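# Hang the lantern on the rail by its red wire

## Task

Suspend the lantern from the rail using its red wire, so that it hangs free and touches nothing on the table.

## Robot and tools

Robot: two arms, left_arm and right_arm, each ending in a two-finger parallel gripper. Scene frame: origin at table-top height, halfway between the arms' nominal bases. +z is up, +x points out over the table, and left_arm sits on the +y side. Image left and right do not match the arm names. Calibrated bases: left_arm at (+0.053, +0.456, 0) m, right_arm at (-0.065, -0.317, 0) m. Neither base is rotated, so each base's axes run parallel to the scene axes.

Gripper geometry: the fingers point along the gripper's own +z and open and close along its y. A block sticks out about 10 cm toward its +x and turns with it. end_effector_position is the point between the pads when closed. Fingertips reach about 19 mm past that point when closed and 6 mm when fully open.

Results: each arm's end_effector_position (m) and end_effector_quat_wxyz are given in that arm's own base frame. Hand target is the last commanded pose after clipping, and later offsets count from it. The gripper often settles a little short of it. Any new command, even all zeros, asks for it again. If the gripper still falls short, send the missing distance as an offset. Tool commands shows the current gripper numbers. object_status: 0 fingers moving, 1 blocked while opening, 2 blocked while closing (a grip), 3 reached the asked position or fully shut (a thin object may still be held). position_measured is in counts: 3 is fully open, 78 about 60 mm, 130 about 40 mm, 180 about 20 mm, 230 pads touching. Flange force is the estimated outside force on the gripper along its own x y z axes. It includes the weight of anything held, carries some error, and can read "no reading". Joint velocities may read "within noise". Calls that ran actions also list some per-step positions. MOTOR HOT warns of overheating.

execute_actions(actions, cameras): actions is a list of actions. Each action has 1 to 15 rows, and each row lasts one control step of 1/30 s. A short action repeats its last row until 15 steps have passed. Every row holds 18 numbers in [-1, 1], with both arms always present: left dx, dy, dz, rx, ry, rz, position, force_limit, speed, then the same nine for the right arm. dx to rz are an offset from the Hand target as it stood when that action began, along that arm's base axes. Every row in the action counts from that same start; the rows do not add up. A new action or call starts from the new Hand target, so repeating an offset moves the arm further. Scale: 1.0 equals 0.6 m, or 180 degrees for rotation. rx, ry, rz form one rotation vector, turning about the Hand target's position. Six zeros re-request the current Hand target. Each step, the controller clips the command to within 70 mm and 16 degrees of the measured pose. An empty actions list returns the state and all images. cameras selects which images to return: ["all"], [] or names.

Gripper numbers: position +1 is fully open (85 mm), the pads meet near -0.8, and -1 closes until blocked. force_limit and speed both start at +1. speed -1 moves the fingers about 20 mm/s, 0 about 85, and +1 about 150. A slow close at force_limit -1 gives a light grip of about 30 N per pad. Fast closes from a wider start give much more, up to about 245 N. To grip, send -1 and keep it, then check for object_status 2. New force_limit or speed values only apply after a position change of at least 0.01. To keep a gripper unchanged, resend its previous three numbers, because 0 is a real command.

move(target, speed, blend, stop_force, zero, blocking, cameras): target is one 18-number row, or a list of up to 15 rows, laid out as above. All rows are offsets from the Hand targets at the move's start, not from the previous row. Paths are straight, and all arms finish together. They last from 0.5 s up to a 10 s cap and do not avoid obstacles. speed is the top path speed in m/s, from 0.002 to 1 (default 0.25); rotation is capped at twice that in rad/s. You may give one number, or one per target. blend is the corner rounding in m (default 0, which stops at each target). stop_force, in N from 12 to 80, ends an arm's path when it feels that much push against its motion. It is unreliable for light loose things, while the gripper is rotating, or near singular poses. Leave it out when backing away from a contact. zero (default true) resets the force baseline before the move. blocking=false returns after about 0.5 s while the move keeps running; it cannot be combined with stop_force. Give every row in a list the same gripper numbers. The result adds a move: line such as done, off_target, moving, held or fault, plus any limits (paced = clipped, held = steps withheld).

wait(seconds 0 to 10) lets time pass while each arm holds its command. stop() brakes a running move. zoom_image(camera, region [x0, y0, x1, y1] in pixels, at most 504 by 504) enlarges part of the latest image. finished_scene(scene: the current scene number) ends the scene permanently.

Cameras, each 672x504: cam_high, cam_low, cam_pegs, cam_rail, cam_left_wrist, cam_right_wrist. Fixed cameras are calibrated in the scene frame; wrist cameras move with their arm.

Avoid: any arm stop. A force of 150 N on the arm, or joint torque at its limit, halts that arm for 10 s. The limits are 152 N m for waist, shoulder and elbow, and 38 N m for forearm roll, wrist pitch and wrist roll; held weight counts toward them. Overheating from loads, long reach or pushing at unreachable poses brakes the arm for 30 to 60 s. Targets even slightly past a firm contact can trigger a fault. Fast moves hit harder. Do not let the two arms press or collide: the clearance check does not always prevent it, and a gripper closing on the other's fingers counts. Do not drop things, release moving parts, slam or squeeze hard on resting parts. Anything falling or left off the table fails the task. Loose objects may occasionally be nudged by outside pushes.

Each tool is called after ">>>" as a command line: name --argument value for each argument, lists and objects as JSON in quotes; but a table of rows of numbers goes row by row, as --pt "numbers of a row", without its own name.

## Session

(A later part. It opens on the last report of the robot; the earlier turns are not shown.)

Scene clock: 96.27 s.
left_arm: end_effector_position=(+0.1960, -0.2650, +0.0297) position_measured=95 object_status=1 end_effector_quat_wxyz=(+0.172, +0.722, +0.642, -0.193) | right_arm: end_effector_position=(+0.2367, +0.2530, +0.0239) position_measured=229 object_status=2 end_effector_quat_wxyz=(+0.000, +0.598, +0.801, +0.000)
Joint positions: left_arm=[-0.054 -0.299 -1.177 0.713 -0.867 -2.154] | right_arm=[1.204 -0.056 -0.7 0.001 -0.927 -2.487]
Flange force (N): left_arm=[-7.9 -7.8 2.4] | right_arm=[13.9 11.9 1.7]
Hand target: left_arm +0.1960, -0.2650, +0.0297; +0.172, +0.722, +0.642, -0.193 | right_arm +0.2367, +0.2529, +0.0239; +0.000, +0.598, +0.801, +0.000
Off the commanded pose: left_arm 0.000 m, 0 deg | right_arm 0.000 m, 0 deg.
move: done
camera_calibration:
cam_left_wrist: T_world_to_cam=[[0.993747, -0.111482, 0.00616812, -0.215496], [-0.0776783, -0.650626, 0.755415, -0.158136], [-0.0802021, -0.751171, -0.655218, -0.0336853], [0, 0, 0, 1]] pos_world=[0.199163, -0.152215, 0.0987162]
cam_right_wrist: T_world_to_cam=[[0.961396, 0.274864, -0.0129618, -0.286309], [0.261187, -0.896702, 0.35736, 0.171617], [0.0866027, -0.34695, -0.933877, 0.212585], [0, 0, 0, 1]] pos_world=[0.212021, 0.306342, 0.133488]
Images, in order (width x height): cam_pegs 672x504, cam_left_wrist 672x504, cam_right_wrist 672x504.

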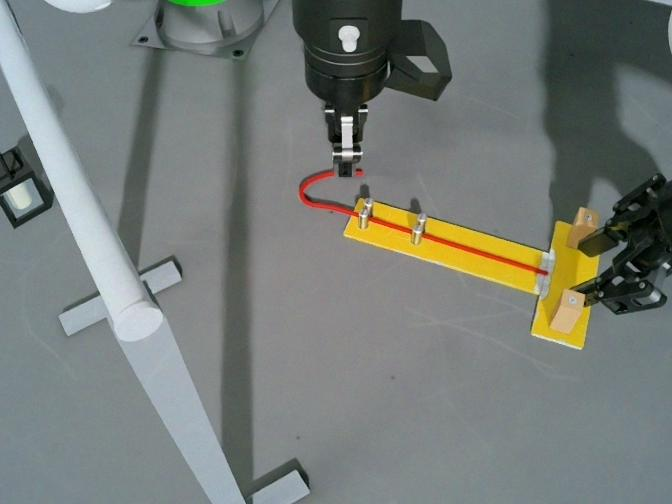

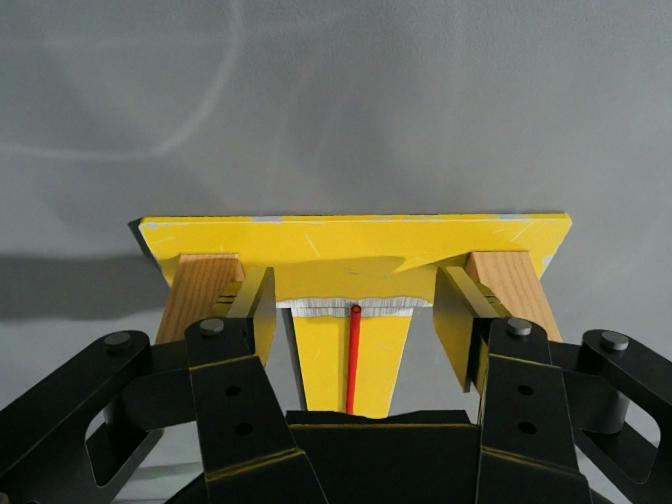

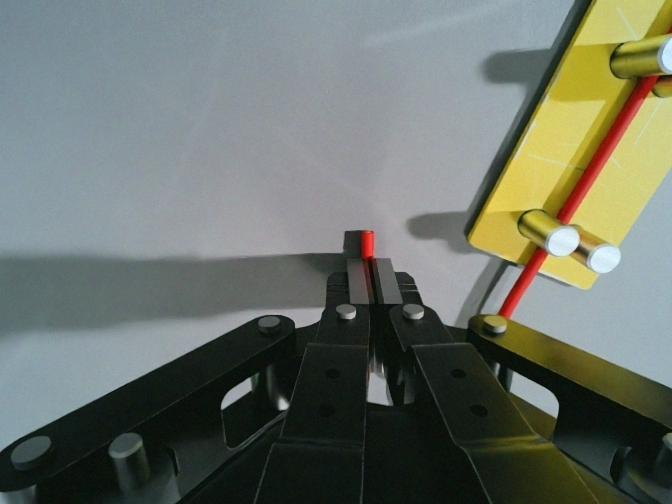

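>>> move --target '[0,0,0,0,0,0,1,0.5,-1,0,0,0,0,0,0,-0.376,0,-1]'

>>> move --pt "0 0 0 0 0 0 1 0.5 -1 0 0 0.15 0 0 0 -0.376 0 -1" --pt "0 0 0 0 0 0 1 0.5 -1 0.06 0.11 0.22 0 0 0.3 -0.376 0 -1" --pt "0 0 0 0 0 0 1 0.5 -1 0.0858 0.29 0.12 0 0 0.574 -0.376 0 -1" --speed 0.2 --blend 0.02

>>> move --target '[0,0,0,0,0,0,1,0.5,-1,0,0,0,0,0,0,-1,0,-1]' --cameras '["all"]'

Scene clock: 99.27 s.
left_arm: end_effector_position=(+0.1960, -0.2650, +0.0297) position_measured=95 object_status=1 end_effector_quat_wxyz=(+0.172, +0.722, +0.642, -0.193) | right_arm: end_effector_position=(+0.2367, +0.2529, +0.0239) position_measured=176 object_status=0 end_effector_quat_wxyz=(+0.000, +0.598, +0.801, +0.000)
Joint positions: left_arm=[-0.054 -0.299 -1.177 0.713 -0.867 -2.154] | right_arm=[1.204 -0.056 -0.7 0.001 -0.927 -2.487]
Flange force (N): left_arm=[-5.5 -7.7 -0.2] | right_arm=[8.8 3.4 0.3]
Hand target: left_arm +0.1960, -0.2650, +0.0297; +0.172, +0.722, +0.642, -0.193 | right_arm +0.2367, +0.2529, +0.0239; +0.000, +0.598, +0.801, +0.000
Off the commanded pose: left_arm 0.000 m, 0 deg | right_arm 0.000 m, 0 deg.
move: done

Scene clock: 104.77 s.
left_arm: end_effector_position=(+0.1960, -0.2650, +0.0297) position_measured=95 object_status=1 end_effector_quat_wxyz=(+0.172, +0.722, +0.642, -0.193) | right_arm: end_effector_position=(+0.2881, +0.4270, +0.0959) position_measured=176 object_status=3 end_effector_quat_wxyz=(+0.000, -0.257, +0.966, +0.000)
Joint positions: left_arm=[-0.054 -0.299 -1.177 0.713 -0.867 -2.154] | right_arm=[1.232 0.258 -0.156 0 -1.156 -0.712]
Flange force (N): left_arm=[-5.7 -7.3 -1.1] | right_arm=[-7.8 7.8 -1.4]
Hand target: left_arm +0.1960, -0.2650, +0.0297; +0.172, +0.722, +0.642, -0.193 | right_arm +0.2882, +0.4269, +0.0959; +0.000, -0.257, +0.966, +0.000
Off the commanded pose: left_arm 0.000 m, 0 deg | right_arm 0.000 m, 0 deg.
move: done

Scene clock: 106.07 s.
left_arm: end_effector_position=(+0.1960, -0.2650, +0.0297) position_measured=95 object_status=1 end_effector_quat_wxyz=(+0.172, +0.722, +0.642, -0.193) | right_arm: end_effector_position=(+0.2882, +0.4269, +0.0959) position_measured=231 object_status=0 end_effector_quat_wxyz=(+0.000, -0.257, +0.966, +0.000)
Joint positions: left_arm=[-0.054 -0.299 -1.177 0.713 -0.867 -2.154] | right_arm=[1.232 0.258 -0.156 0 -1.156 -0.712]
Flange force (N): left_arm=[-5.9 -6.9 0.1] | right_arm=[-6.9 7.7 -1.4]
Hand target: left_arm +0.1960, -0.2650, +0.0297; +0.172, +0.722, +0.642, -0.193 | right_arm +0.2882, +0.4269, +0.0959; +0.000, -0.257, +0.966, +0.000
Off the commanded pose: left_arm 0.000 m, 0 deg | right_arm 0.000 m, 0 deg.
move: done
camera_calibration:
cam_left_wrist: T_world_to_cam=[[0.993747, -0.111482, 0.00616812, -0.215496], [-0.0776783, -0.650626, 0.755415, -0.158136], [-0.0802021, -0.751171, -0.655218, -0.0336853], [0, 0, 0, 1]] pos_world=[0.199163, -0.152215, 0.0987162]
cam_right_wrist: T_world_to_cam=[[-0.488952, 0.872214, -0.013002, -0.219683], [0.812393, 0.460744, 0.357397, -0.449963], [0.317717, 0.164187, -0.933862, 0.0508953], [0, 0, 0, 1]] pos_world=[0.241962, 0.390572, 0.205488]

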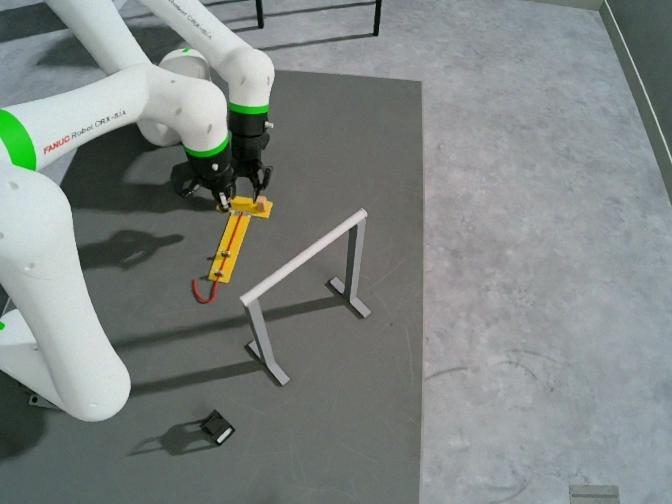

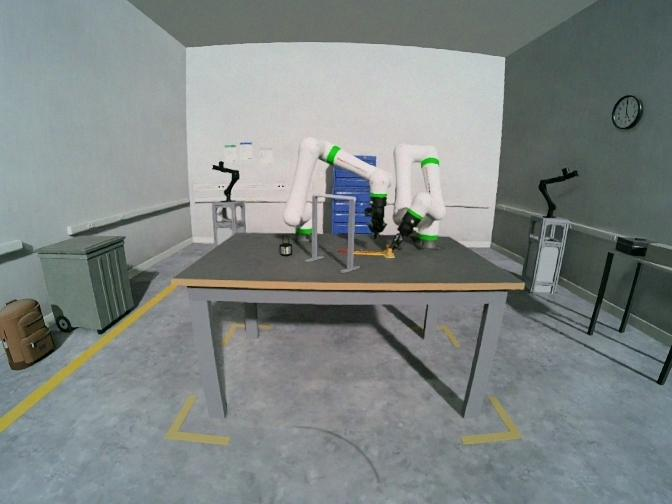

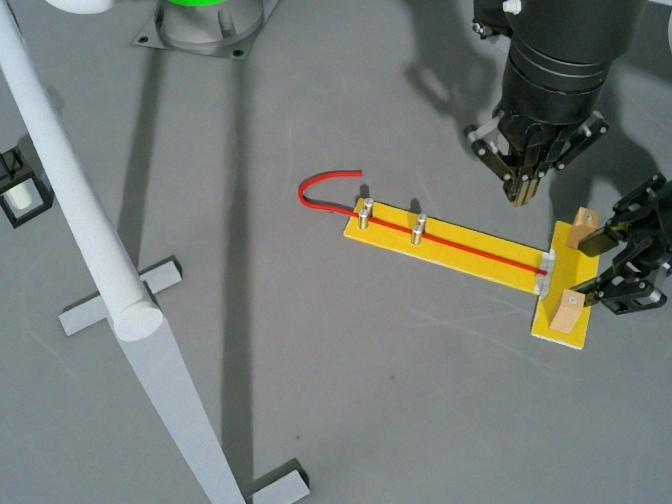

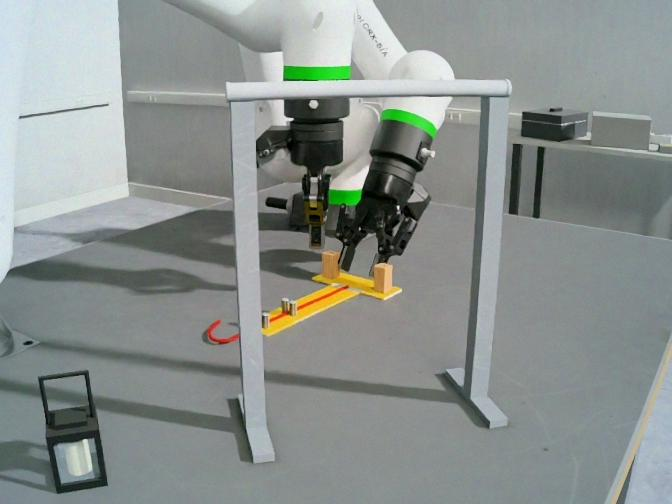

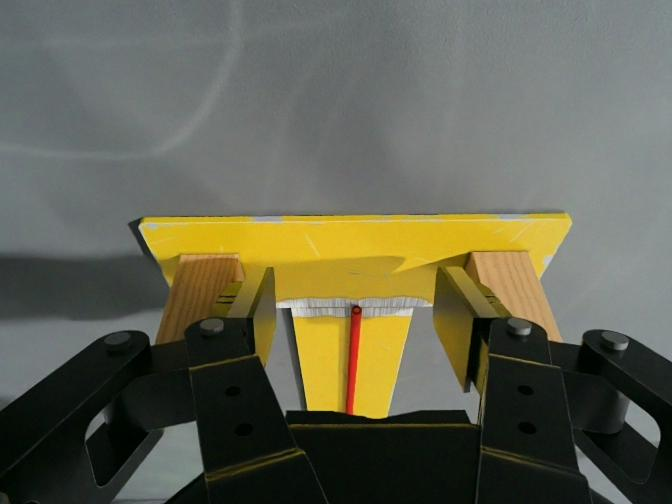

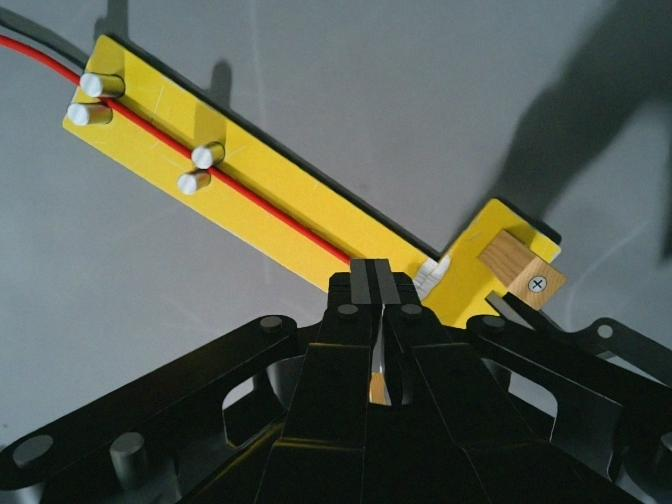

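>>> move --target '[0,0,0,0,0,0,1,0.5,-1,-0.012,0.001,-0.05,0,0,0.292,-1,0,-1]'

>>> move --pt "0 0 0 0 0 0 1 0.5 -1 0 0 -0.055 0 0 0 -1 0 -1" --pt "0 0 0 0 0 0 1 0.5 -1 0 0 -0.08 0 0 0 -1 0 -1" --speed '[0.05,0.005]' --stop_force 12 --cameras '["cam_right_wrist","cam_pegs","cam_rail"]'

Scene clock: 109.90 s.
left_arm: end_effector_position=(+0.1960, -0.2650, +0.0297) position_measured=95 object_status=1 end_effector_quat_wxyz=(+0.172, +0.722, +0.642, -0.193) | right_arm: end_effector_position=(+0.2810, +0.4275, +0.0659) position_measured=231 object_status=3 end_effector_quat_wxyz=(+0.000, -0.658, +0.753, +0.000)
Joint positions: left_arm=[-0.054 -0.299 -1.177 0.713 -0.867 -2.154] | right_arm=[1.246 0.283 -0.202 -0.001 -1.086 0.192]
Flange force (N): left_arm=[-6.6 -7.6 0.1] | right_arm=[-9.7 -0.6 -1.1]
Hand target: left_arm +0.1960, -0.2650, +0.0297; +0.172, +0.722, +0.642, -0.193 | right_arm +0.2810, +0.4275, +0.0659; +0.000, -0.658, +0.753, +0.000
Off the commanded pose: left_arm 0.000 m, 0 deg | right_arm 0.000 m, 0 deg.
move: done

Scene clock: 113.00 s.
left_arm: end_effector_position=(+0.1960, -0.2650, +0.0296) position_measured=95 object_status=1 end_effector_quat_wxyz=(+0.172, +0.722, +0.642, -0.193) | right_arm: end_effector_position=(+0.2811, +0.4275, +0.0240) position_measured=231 object_status=3 end_effector_quat_wxyz=(+0.000, -0.658, +0.753, +0.000)
Joint positions: left_arm=[-0.054 -0.299 -1.177 0.713 -0.867 -2.154] | right_arm=[1.246 0.336 -0.244 -0.001 -0.991 0.192]
Flange force (N): left_arm=[-0.4 -5.1 9.1] | right_arm=[-5.7 2.5 -16.9]
Hand target: left_arm +0.1960, -0.2650, +0.0297; +0.172, +0.722, +0.642, -0.193 | right_arm +0.2811, +0.4275, +0.0240; +0.000, -0.658, +0.753, +0.000 (not the last commanded pose)
Off the commanded pose: left_arm 0.000 m, 0 deg | right_arm 0.006 m, 0 deg.
move: contact (right_arm); path passed 1 of 2 targets
camera_calibration:
cam_right_wrist: T_world_to_cam=[[-0.989798, 0.141876, -0.0130975, 0.228411], [0.127876, 0.925131, 0.357463, -0.424905], [0.0628322, 0.352141, -0.933835, -0.0227998], [0, 0, 0, 1]] pos_world=[0.281848, 0.368716, 0.133588]
Images, in order (width x height): cam_pegs 672x504, cam_rail 672x504, cam_right_wrist 672x504.

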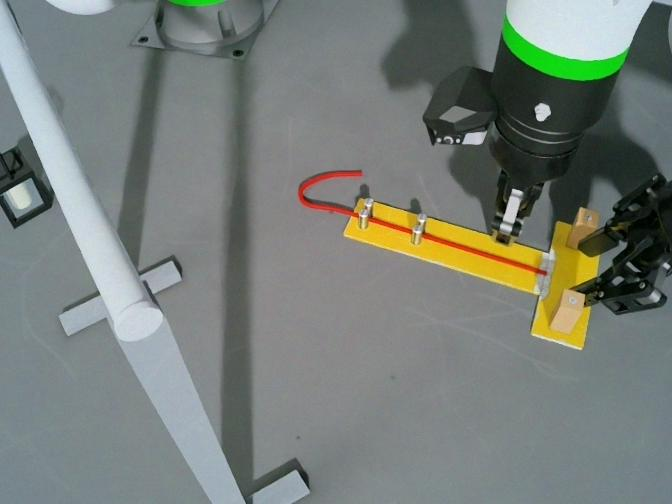

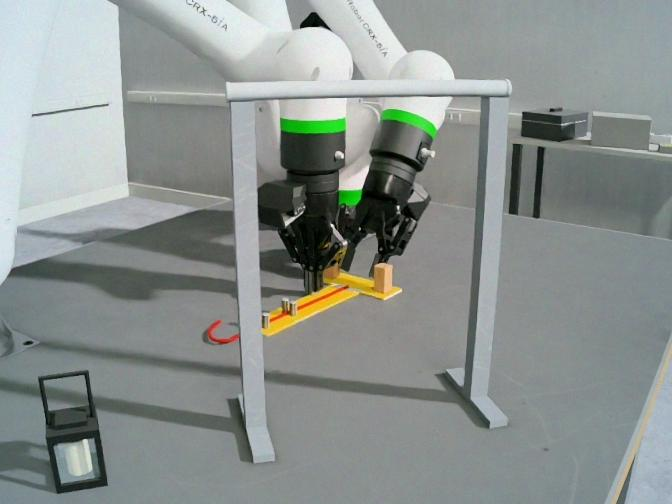

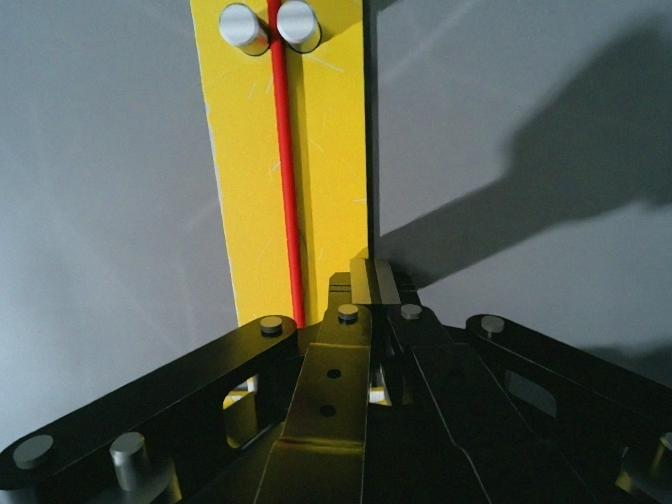

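>>> move --pt "0 0 0 0 0 0 1 0.5 -1 0 0 0.0013 0 0 0 -1 0 -1" --pt "0 0 0 0 0 0 1 0.5 -1 0.0397 -0.0017 0.0013 0 0 0 -1 0 -1" --pt "0 0 0 0 0 0 1 0.5 -1 0.077 -0.0083 0.0013 0 0 0 -1 0 -1" --pt "0 0 0 0 0 0 1 0.5 -1 0.1073 -0.0225 0.0013 0 0 0 -1 0 -1" --speed 0.03 --blend 0.003 --cameras '["cam_right_wrist","cam_pegs","cam_left_wrist"]'

Scene clock: 118.10 s.
left_arm: end_effector_position=(+0.1960, -0.2650, +0.0297) position_measured=95 object_status=1 end_effector_quat_wxyz=(+0.172, +0.722, +0.642, -0.193) | right_arm: end_effector_position=(+0.3454, +0.4141, +0.0248) position_measured=231 object_status=3 end_effector_quat_wxyz=(+0.000, -0.658, +0.753, +0.000)
Joint positions: left_arm=[-0.054 -0.299 -1.177 0.713 -0.867 -2.154] | right_arm=[1.119 0.395 -0.159 -0.001 -1.017 0.319]
Flange force (N): left_arm=[-3.3 -4.5 2.6] | right_arm=[-10.3 0.4 -0.8]
Hand target: left_arm +0.1960, -0.2650, +0.0297; +0.172, +0.722, +0.642, -0.193 | right_arm +0.3454, +0.4140, +0.0248; +0.000, -0.658, +0.753, +0.000
Off the commanded pose: left_arm 0.000 m, 0 deg | right_arm 0.000 m, 0 deg.
move: done; blend cut to 0.0004 m at target 1
camera_calibration:
cam_left_wrist: T_world_to_cam=[[0.993747, -0.111482, 0.00616812, -0.215496], [-0.0776783, -0.650626, 0.755415, -0.158136], [-0.0802021, -0.751171, -0.655218, -0.0336853], [0, 0, 0, 1]] pos_world=[0.199163, -0.152215, 0.0987162]
cam_right_wrist: T_world_to_cam=[[-0.9898, 0.141862, -0.0131024, 0.293986], [0.127862, 0.925133, 0.357463, -0.42092], [0.062832, 0.352141, -0.933835, -0.0213389], [0, 0, 0, 1]] pos_world=[0.346148, 0.355216, 0.134388]
Images, in order (width x height): cam_pegs 672x504, cam_left_wrist 672x504, cam_right_wrist 672x504.

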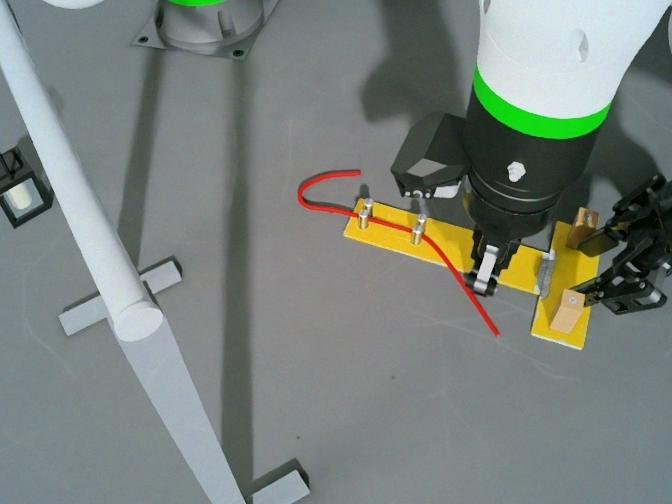

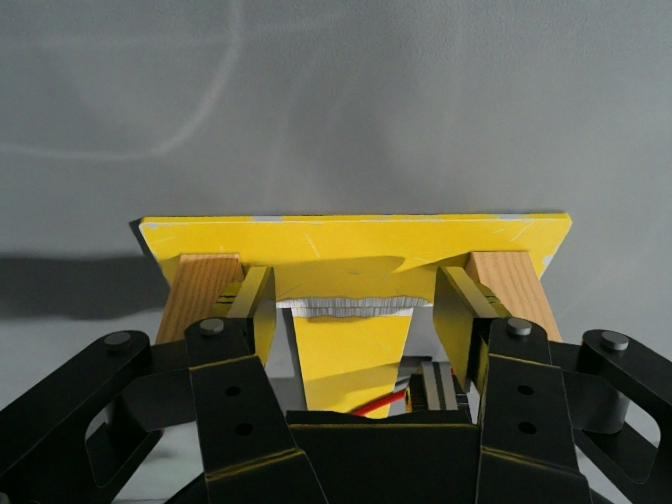

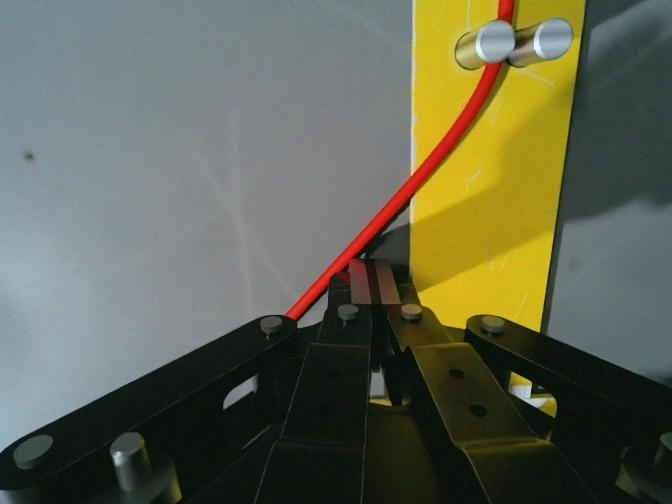

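>>> move --pt "0 0 0 0 0 0 1 0.5 -1 0.0259 -0.0208 0 0 0 0 -1 0 -1" --pt "0 0 0 0 0 0 1 0.5 -1 0.047 -0.0495 -0.004 0 0 0 -1 0 -1" --pt "0 0 0 0 0 0 1 0.5 -1 0.0602 -0.0828 -0.0045 0 0 0 -1 0 -1" --pt "0 0 0 0 0 0 1 0.5 -1 0.0642 -0.1182 -0.0045 0 0 0 -1 0 -1" --pt "0 0 0 0 0 0 1 0.5 -1 0.0589 -0.1535 -0.0045 0 0 0 -1 0 -1" --speed 0.03 --blend 0.003 --cameras '["cam_right_wrist","cam_pegs","cam_left_wrist"]'

Scene clock: 122.77 s.
left_arm: end_effector_position=(+0.1960, -0.2650, +0.0297) position_measured=95 object_status=1 end_effector_quat_wxyz=(+0.172, +0.722, +0.642, -0.193) | right_arm: end_effector_position=(+0.3808, +0.3220, +0.0221) position_measured=231 object_status=3 end_effector_quat_wxyz=(+0.000, -0.658, +0.753, +0.000)
Joint positions: left_arm=[-0.054 -0.299 -1.177 0.713 -0.867 -2.154] | right_arm=[0.965 0.311 -0.284 -0.001 -0.976 0.473]
Flange force (N): left_arm=[-7.0 -6.3 3.2] | right_arm=[-13.7 -3.1 -2.9]
Hand target: left_arm +0.1960, -0.2650, +0.0297; +0.172, +0.722, +0.642, -0.193 | right_arm +0.3808, +0.3219, +0.0221; +0.000, -0.658, +0.753, +0.000
Off the commanded pose: left_arm 0.000 m, 0 deg | right_arm 0.000 m, 0 deg.
move: done
camera_calibration:
cam_left_wrist: T_world_to_cam=[[0.993747, -0.111482, 0.00616812, -0.215496], [-0.0776783, -0.650626, 0.755415, -0.158136], [-0.0802021, -0.751171, -0.655218, -0.0336853], [0, 0, 0, 1]] pos_world=[0.199163, -0.152215, 0.0987162]
cam_right_wrist: T_world_to_cam=[[-0.989785, 0.141967, -0.013063, 0.342003], [0.127974, 0.925117, 0.357464, -0.339408], [0.0628332, 0.352141, -0.933835, 0.00631215], [0, 0, 0, 1]] pos_world=[0.381548, 0.263216, 0.131688]
Images, in order (width x height): cam_pegs 672x504, cam_left_wrist 672x504, cam_right_wrist 672x504.

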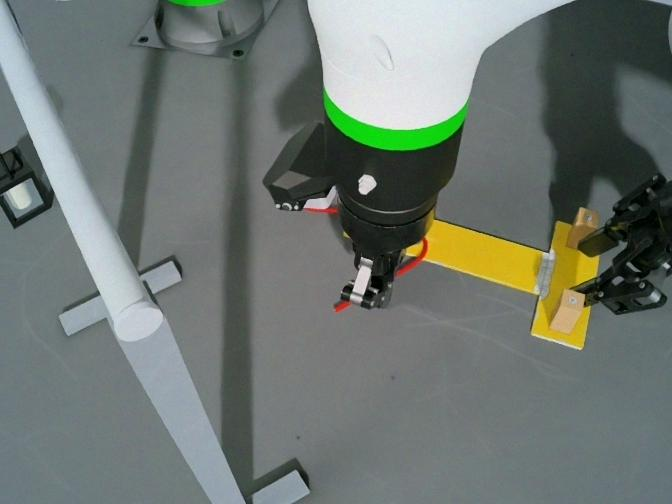

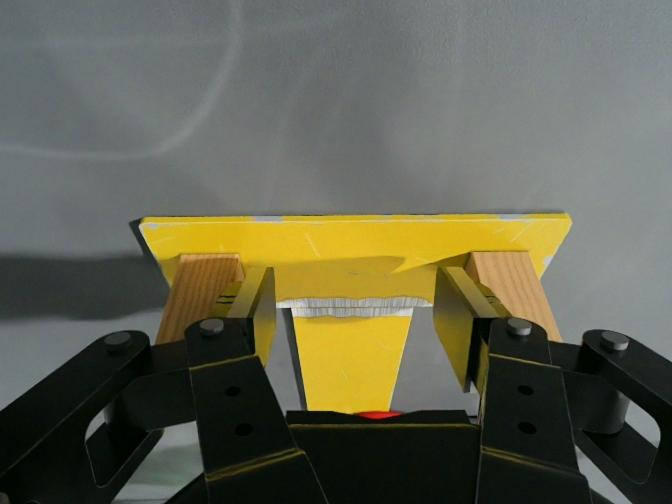

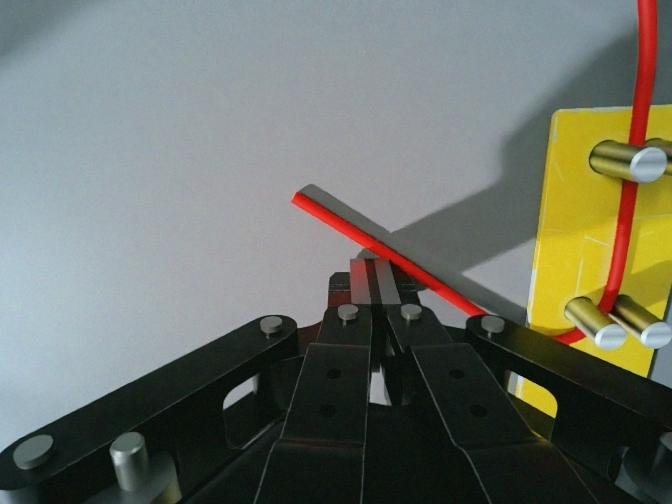

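>>> move --pt "0 0 0 0 0 0 1 0.5 -1 -0.0285 -0.0242 0 0 0 0 -1 0 -1" --pt "0 0 0 0 0 0 1 0.5 -1 -0.048 -0.0487 0 0 0 0 -1 0 -1" --pt "0 0 0 0 0 0 1 0.5 -1 -0.066 -0.063 0 0 0 0 -1 0 -1" --pt "0 0 0 0 0 0 1 0.5 -1 -0.0825 -0.072 0 0 0 0 -1 0 -1" --speed 0.03 --blend 0.003 --cameras '["cam_right_wrist","cam_pegs"]'

>>> move --pt "0 0 0 0 0 0 1 0.5 -1 0.1 0 0 0 0 0 -1 0 -1" --pt "0 0 0 0 0 0 1 0.5 -1 0.1 0 0.2 0 0 0 -1 0 -1" --pt "0 0 0 0 0 0 1 0.5 -1 -0.15 -0.25 0.25 0 0 0 -1 0 -1" --speed 0.15 --blend 0.02 --cameras '["cam_right_wrist","cam_pegs","cam_high"]'

>>> zoom_image --camera "cam_pegs" --region '[270, 140, 570, 340]'

Scene clock: 126.53 s.
left_arm: end_effector_position=(+0.1960, -0.2650, +0.0297) position_measured=95 object_status=1 end_effector_quat_wxyz=(+0.172, +0.722, +0.642, -0.193) | right_arm: end_effector_position=(+0.3313, +0.2788, +0.0221) position_measured=231 object_status=3 end_effector_quat_wxyz=(+0.000, -0.658, +0.753, +0.000)
Joint positions: left_arm=[-0.054 -0.299 -1.177 0.713 -0.867 -2.154] | right_arm=[1.004 0.164 -0.471 -0.001 -0.936 0.434]
Flange force (N): left_arm=[-4.5 -8.7 0.5] | right_arm=[-9.0 -5.7 -0.1]
Hand target: left_arm +0.1960, -0.2650, +0.0297; +0.172, +0.722, +0.642, -0.193 | right_arm +0.3313, +0.2787, +0.0221; +0.000, -0.658, +0.753, +0.000
Off the commanded pose: left_arm 0.000 m, 0 deg | right_arm 0.000 m, 0 deg.
move: done
camera_calibration:
cam_right_wrist: T_world_to_cam=[[-0.989778, 0.142025, -0.0129358, 0.299124], [0.128074, 0.925107, 0.357454, -0.293045], [0.0627346, 0.352143, -0.933841, 0.0247032], [0, 0, 0, 1]] pos_world=[0.332048, 0.219916, 0.131688]
Images, in order (width x height): cam_pegs 672x504, cam_right_wrist 672x504.

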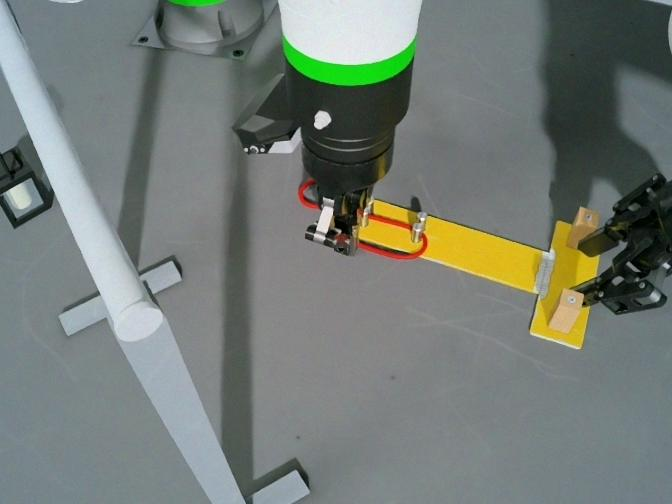

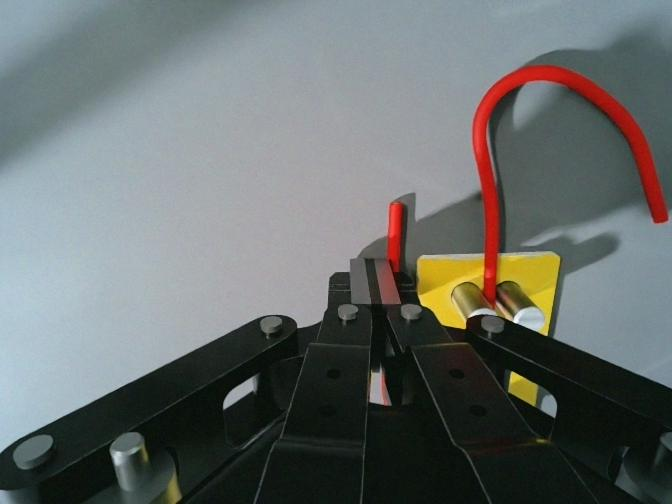

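Scene clock: 129.73 s.
left_arm: end_effector_position=(+0.1960, -0.2650, +0.0297) position_measured=95 object_status=1 end_effector_quat_wxyz=(+0.172, +0.722, +0.642, -0.193) | right_arm: end_effector_position=(+0.2413, +0.1288, +0.1720) position_measured=231 object_status=3 end_effector_quat_wxyz=(+0.000, -0.658, +0.753, +0.000)
Joint positions: left_arm=[-0.054 -0.299 -1.177 0.713 -0.867 -2.154] | right_arm=[0.985 -0.465 -0.622 -0.001 -1.415 0.453]
Flange force (N): left_arm=[-3.8 -7.4 -0.6] | right_arm=[-7.6 0.0 -3.7]
Hand target: left_arm +0.1960, -0.2650, +0.0297; +0.172, +0.722, +0.642, -0.193 | right_arm +0.2413, +0.1287, +0.1721; +0.000, -0.658, +0.753, +0.000
Off the commanded pose: left_arm 0.000 m, 0 deg | right_arm 0.000 m, 0 deg.
move: done
camera_calibration:
cam_right_wrist: T_world_to_cam=[[-0.989785, 0.141967, -0.013063, 0.23333], [0.127974, 0.925117, 0.357464, -0.19635], [0.0628332, 0.352141, -0.933835, 0.223222], [0, 0, 0, 1]] pos_world=[0.242048, 0.0699158, 0.281688]
Images, in order (width x height): cam_high 672x504, cam_pegs 672x504, cam_right_wrist 672x504.

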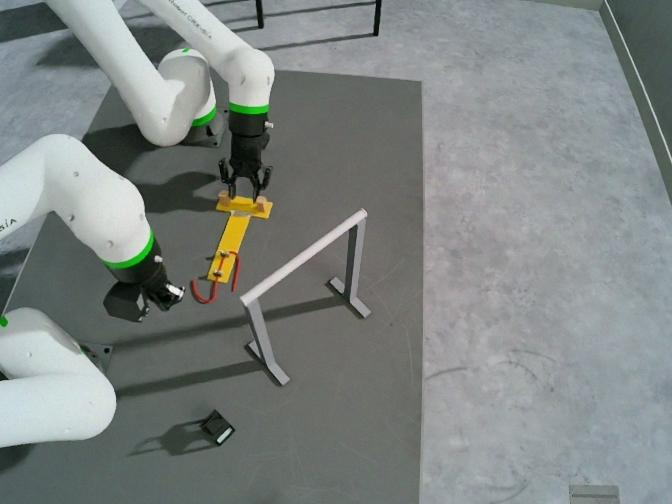

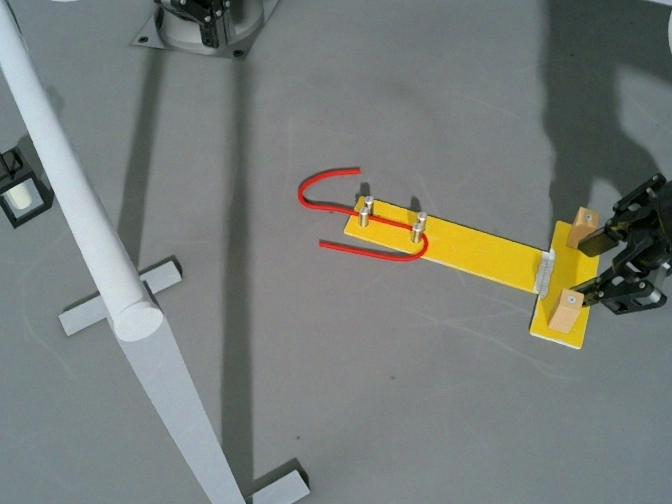

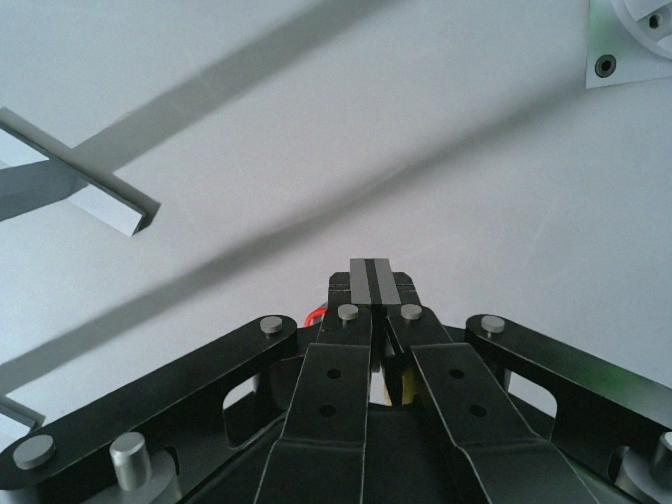

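Scaled by 1.680 from the camera's 672x504 image, which has a finer 960x720 frame.

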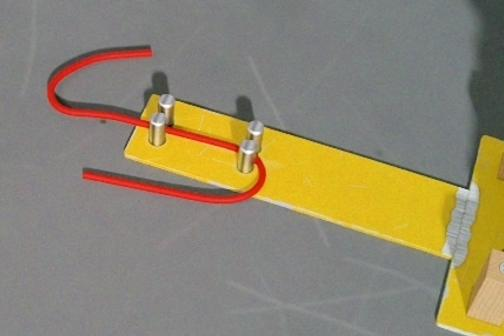

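>>> move --target '[0,0,0,0,0,0,-0.04,0.5,-1,0,0,0,0,0,0,-0.376,0,-1]'

>>> move --pt "0.01 0.07 0.15 0 0 0 -0.04 0.5 -1 0 0 0 0 0 0 -0.376 0 -1" --pt "0.01 0.2 0.5 0 0 0 -0.04 0.5 -1 0.05 0.1 0.1 0 0 0.5 -0.376 0 -1" --pt "0.01 0.2 0.5 0 0 0 -0.04 0.5 -1 0.09 0.32 -0.03 0 0 0.99 -0.376 0 -1" --speed 0.3 --blend 0.02 --cameras '["all"]'

Scene clock: 138.83 s.
left_arm: end_effector_position=(+0.1960, -0.2650, +0.0297) position_measured=134 object_status=3 end_effector_quat_wxyz=(+0.172, +0.722, +0.642, -0.193) | right_arm: end_effector_position=(+0.2413, +0.1287, +0.1721) position_measured=176 object_status=0 end_effector_quat_wxyz=(+0.000, -0.658, +0.753, +0.000)
Joint positions: left_arm=[-0.054 -0.299 -1.177 0.713 -0.867 -2.154] | right_arm=[0.985 -0.466 -0.622 -0.001 -1.415 0.453]
Flange force (N): left_arm=[-3.9 -6.3 0.6] | right_arm=[-8.2 -2.2 -4.4]
Hand target: left_arm +0.1960, -0.2650, +0.0297; +0.172, +0.722, +0.642, -0.193 | right_arm +0.2413, +0.1287, +0.1721; +0.000, -0.658, +0.753, +0.000
Off the commanded pose: left_arm 0.000 m, 0 deg | right_arm 0.000 m, 0 deg.
move: done

Scene clock: 144.97 s.
left_arm: end_effector_position=(+0.2020, -0.1450, +0.3297) position_measured=134 object_status=3 end_effector_quat_wxyz=(+0.172, +0.722, +0.642, -0.193) | right_arm: end_effector_position=(+0.2953, +0.3208, +0.1541) position_measured=176 object_status=3 end_effector_quat_wxyz=(+0.000, +0.763, +0.647, +0.000)
Joint positions: left_arm=[0.616 -0.625 -0.555 0.417 -1.975 -2.203] | right_arm=[1.13 0.014 -0.29 0.001 -1.267 3.417]
Flange force (N): left_arm=no reading | right_arm=[10.0 -0.1 -2.6]
Hand target: left_arm +0.2020, -0.1450, +0.3297; +0.172, +0.722, +0.642, -0.193 | right_arm +0.2953, +0.3207, +0.1541; +0.000, +0.763, +0.647, +0.000
Off the commanded pose: left_arm 0.000 m, 0 deg | right_arm 0.000 m, 0 deg.
move: done
camera_calibration:
cam_left_wrist: T_world_to_cam=[[0.993747, -0.111482, 0.00616812, -0.209931], [-0.0776783, -0.650626, 0.755415, -0.306219], [-0.0802021, -0.751171, -0.655218, 0.253502], [0, 0, 0, 1]] pos_world=[0.205163, -0.0322146, 0.398716]
cam_right_wrist: T_world_to_cam=[[0.984841, -0.172971, -0.0130375, -0.222774], [-0.156964, -0.920645, 0.357455, 0.301718], [-0.0738323, -0.34999, -0.933839, 0.400972], [0, 0, 0, 1]] pos_world=[0.29636, 0.379578, 0.263688]

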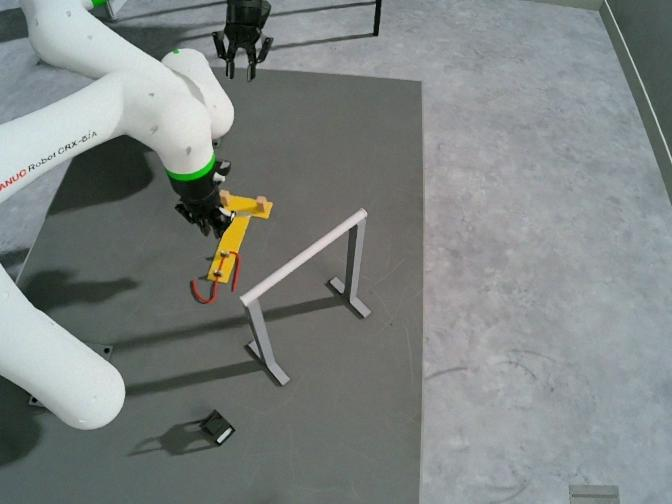

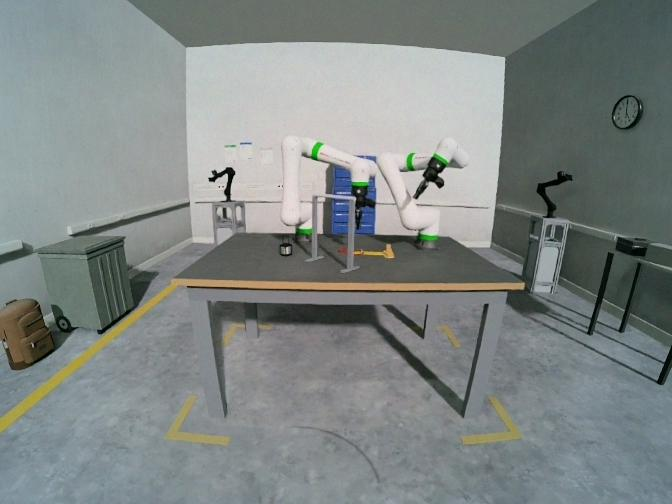

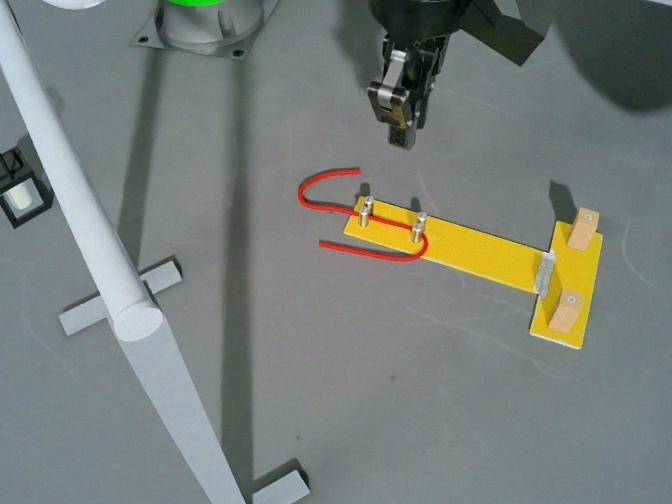

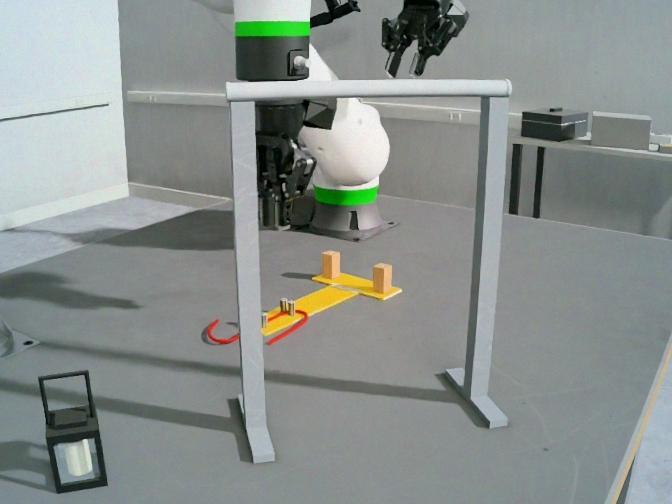

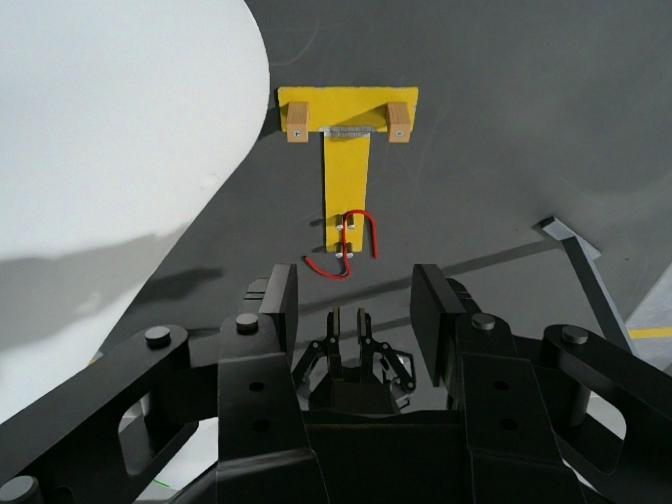

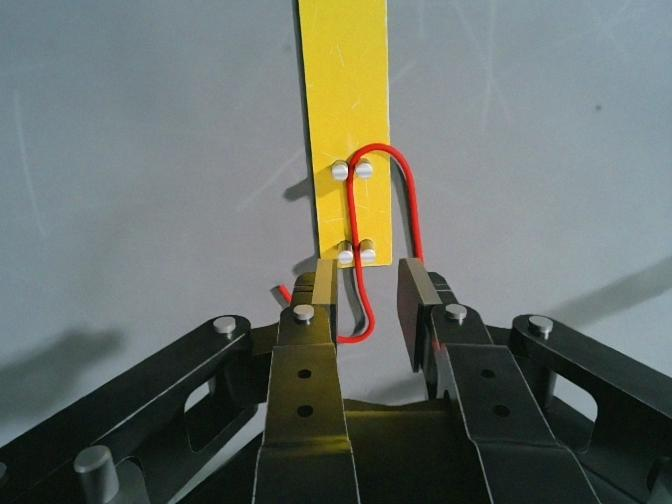

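>>> move --pt "0 0 0 0 0 0 -0.04 0.5 -1 -0.0048 -0.0177 -0.16 0 0 0.0244 -0.376 0 -1" --pt "0 0 0 0 0 0 -0.04 0.5 -1 -0.0048 -0.0177 -0.2155 0 0 0.0244 -0.376 0 -1" --speed '[0.15,0.04]' --cameras '["cam_right_wrist"]'

>>> move --target '[0,0,0,0,0,0,-0.04,0.5,-1,0,0,0,0,0,0,-1,0,-1]' --cameras '["cam_right_wrist"]'

Scene clock: 148.20 s.
left_arm: end_effector_position=(+0.2020, -0.1450, +0.3297) position_measured=134 object_status=3 end_effector_quat_wxyz=(+0.172, +0.722, +0.642, -0.193) | right_arm: end_effector_position=(+0.2924, +0.3101, +0.0248) position_measured=176 object_status=3 end_effector_quat_wxyz=(+0.000, +0.738, +0.675, +0.000)
Joint positions: left_arm=[0.616 -0.625 -0.555 0.417 -1.975 -2.203] | right_arm=[1.125 0.143 -0.488 0.001 -0.94 3.499]
Flange force (N): left_arm=no reading | right_arm=[9.5 2.4 0.3]
Hand target: left_arm +0.2020, -0.1450, +0.3297; +0.172, +0.722, +0.642, -0.193 | right_arm +0.2924, +0.3101, +0.0248; +0.000, +0.738, +0.675, +0.000
Off the commanded pose: left_arm 0.000 m, 0 deg | right_arm 0.000 m, 0 deg.
move: done
camera_calibration:
cam_right_wrist: T_world_to_cam=[[0.995201, -0.0969771, -0.01305, -0.250078], [-0.085934, -0.929974, 0.357441, 0.319771], [-0.0467998, -0.354604, -0.933845, 0.2698], [0, 0, 0, 1]] pos_world=[0.288984, 0.368799, 0.134388]
Images, in order (width x height): cam_right_wrist 672x504.

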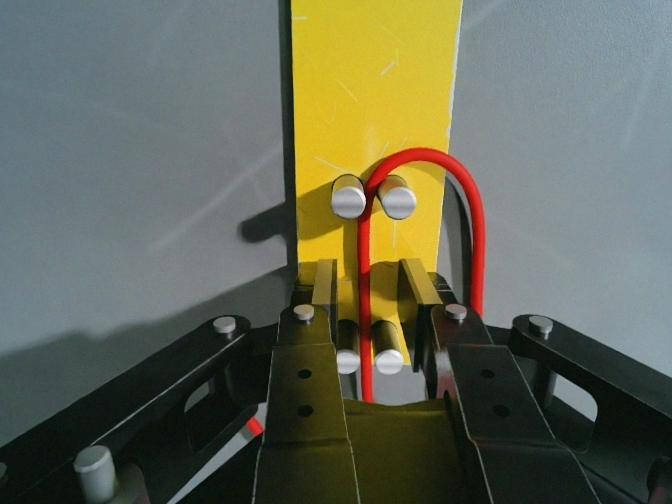

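Scene clock: 149.67 s.
left_arm: end_effector_position=(+0.2020, -0.1450, +0.3297) position_measured=134 object_status=3 end_effector_quat_wxyz=(+0.172, +0.722, +0.642, -0.193) | right_arm: end_effector_position=(+0.2924, +0.3101, +0.0248) position_measured=227 object_status=0 end_effector_quat_wxyz=(+0.000, +0.738, +0.675, +0.000)
Joint positions: left_arm=[0.616 -0.625 -0.555 0.417 -1.975 -2.203] | right_arm=[1.125 0.144 -0.488 0.001 -0.94 3.499]
Flange force (N): left_arm=no reading | right_arm=[9.5 1.2 -2.3]
Hand target: left_arm +0.2020, -0.1450, +0.3297; +0.172, +0.722, +0.642, -0.193 | right_arm +0.2924, +0.3101, +0.0248; +0.000, +0.738, +0.675, +0.000
Off the commanded pose: left_arm 0.000 m, 0 deg | right_arm 0.000 m, 0 deg.
move: done
camera_calibration:
cam_right_wrist: T_world_to_cam=[[0.995201, -0.0969771, -0.01305, -0.250078], [-0.085934, -0.929974, 0.357441, 0.319771], [-0.0467998, -0.354604, -0.933845, 0.2698], [0, 0, 0, 1]] pos_world=[0.288984, 0.368799, 0.134388]
Images, in order (width x height): cam_right_wrist 672x504.

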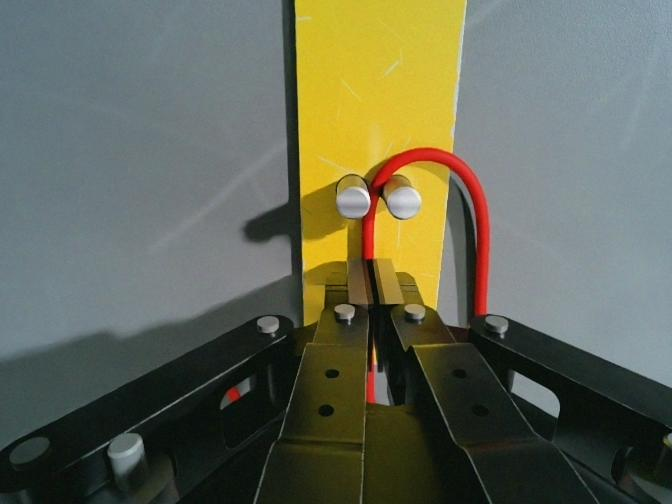

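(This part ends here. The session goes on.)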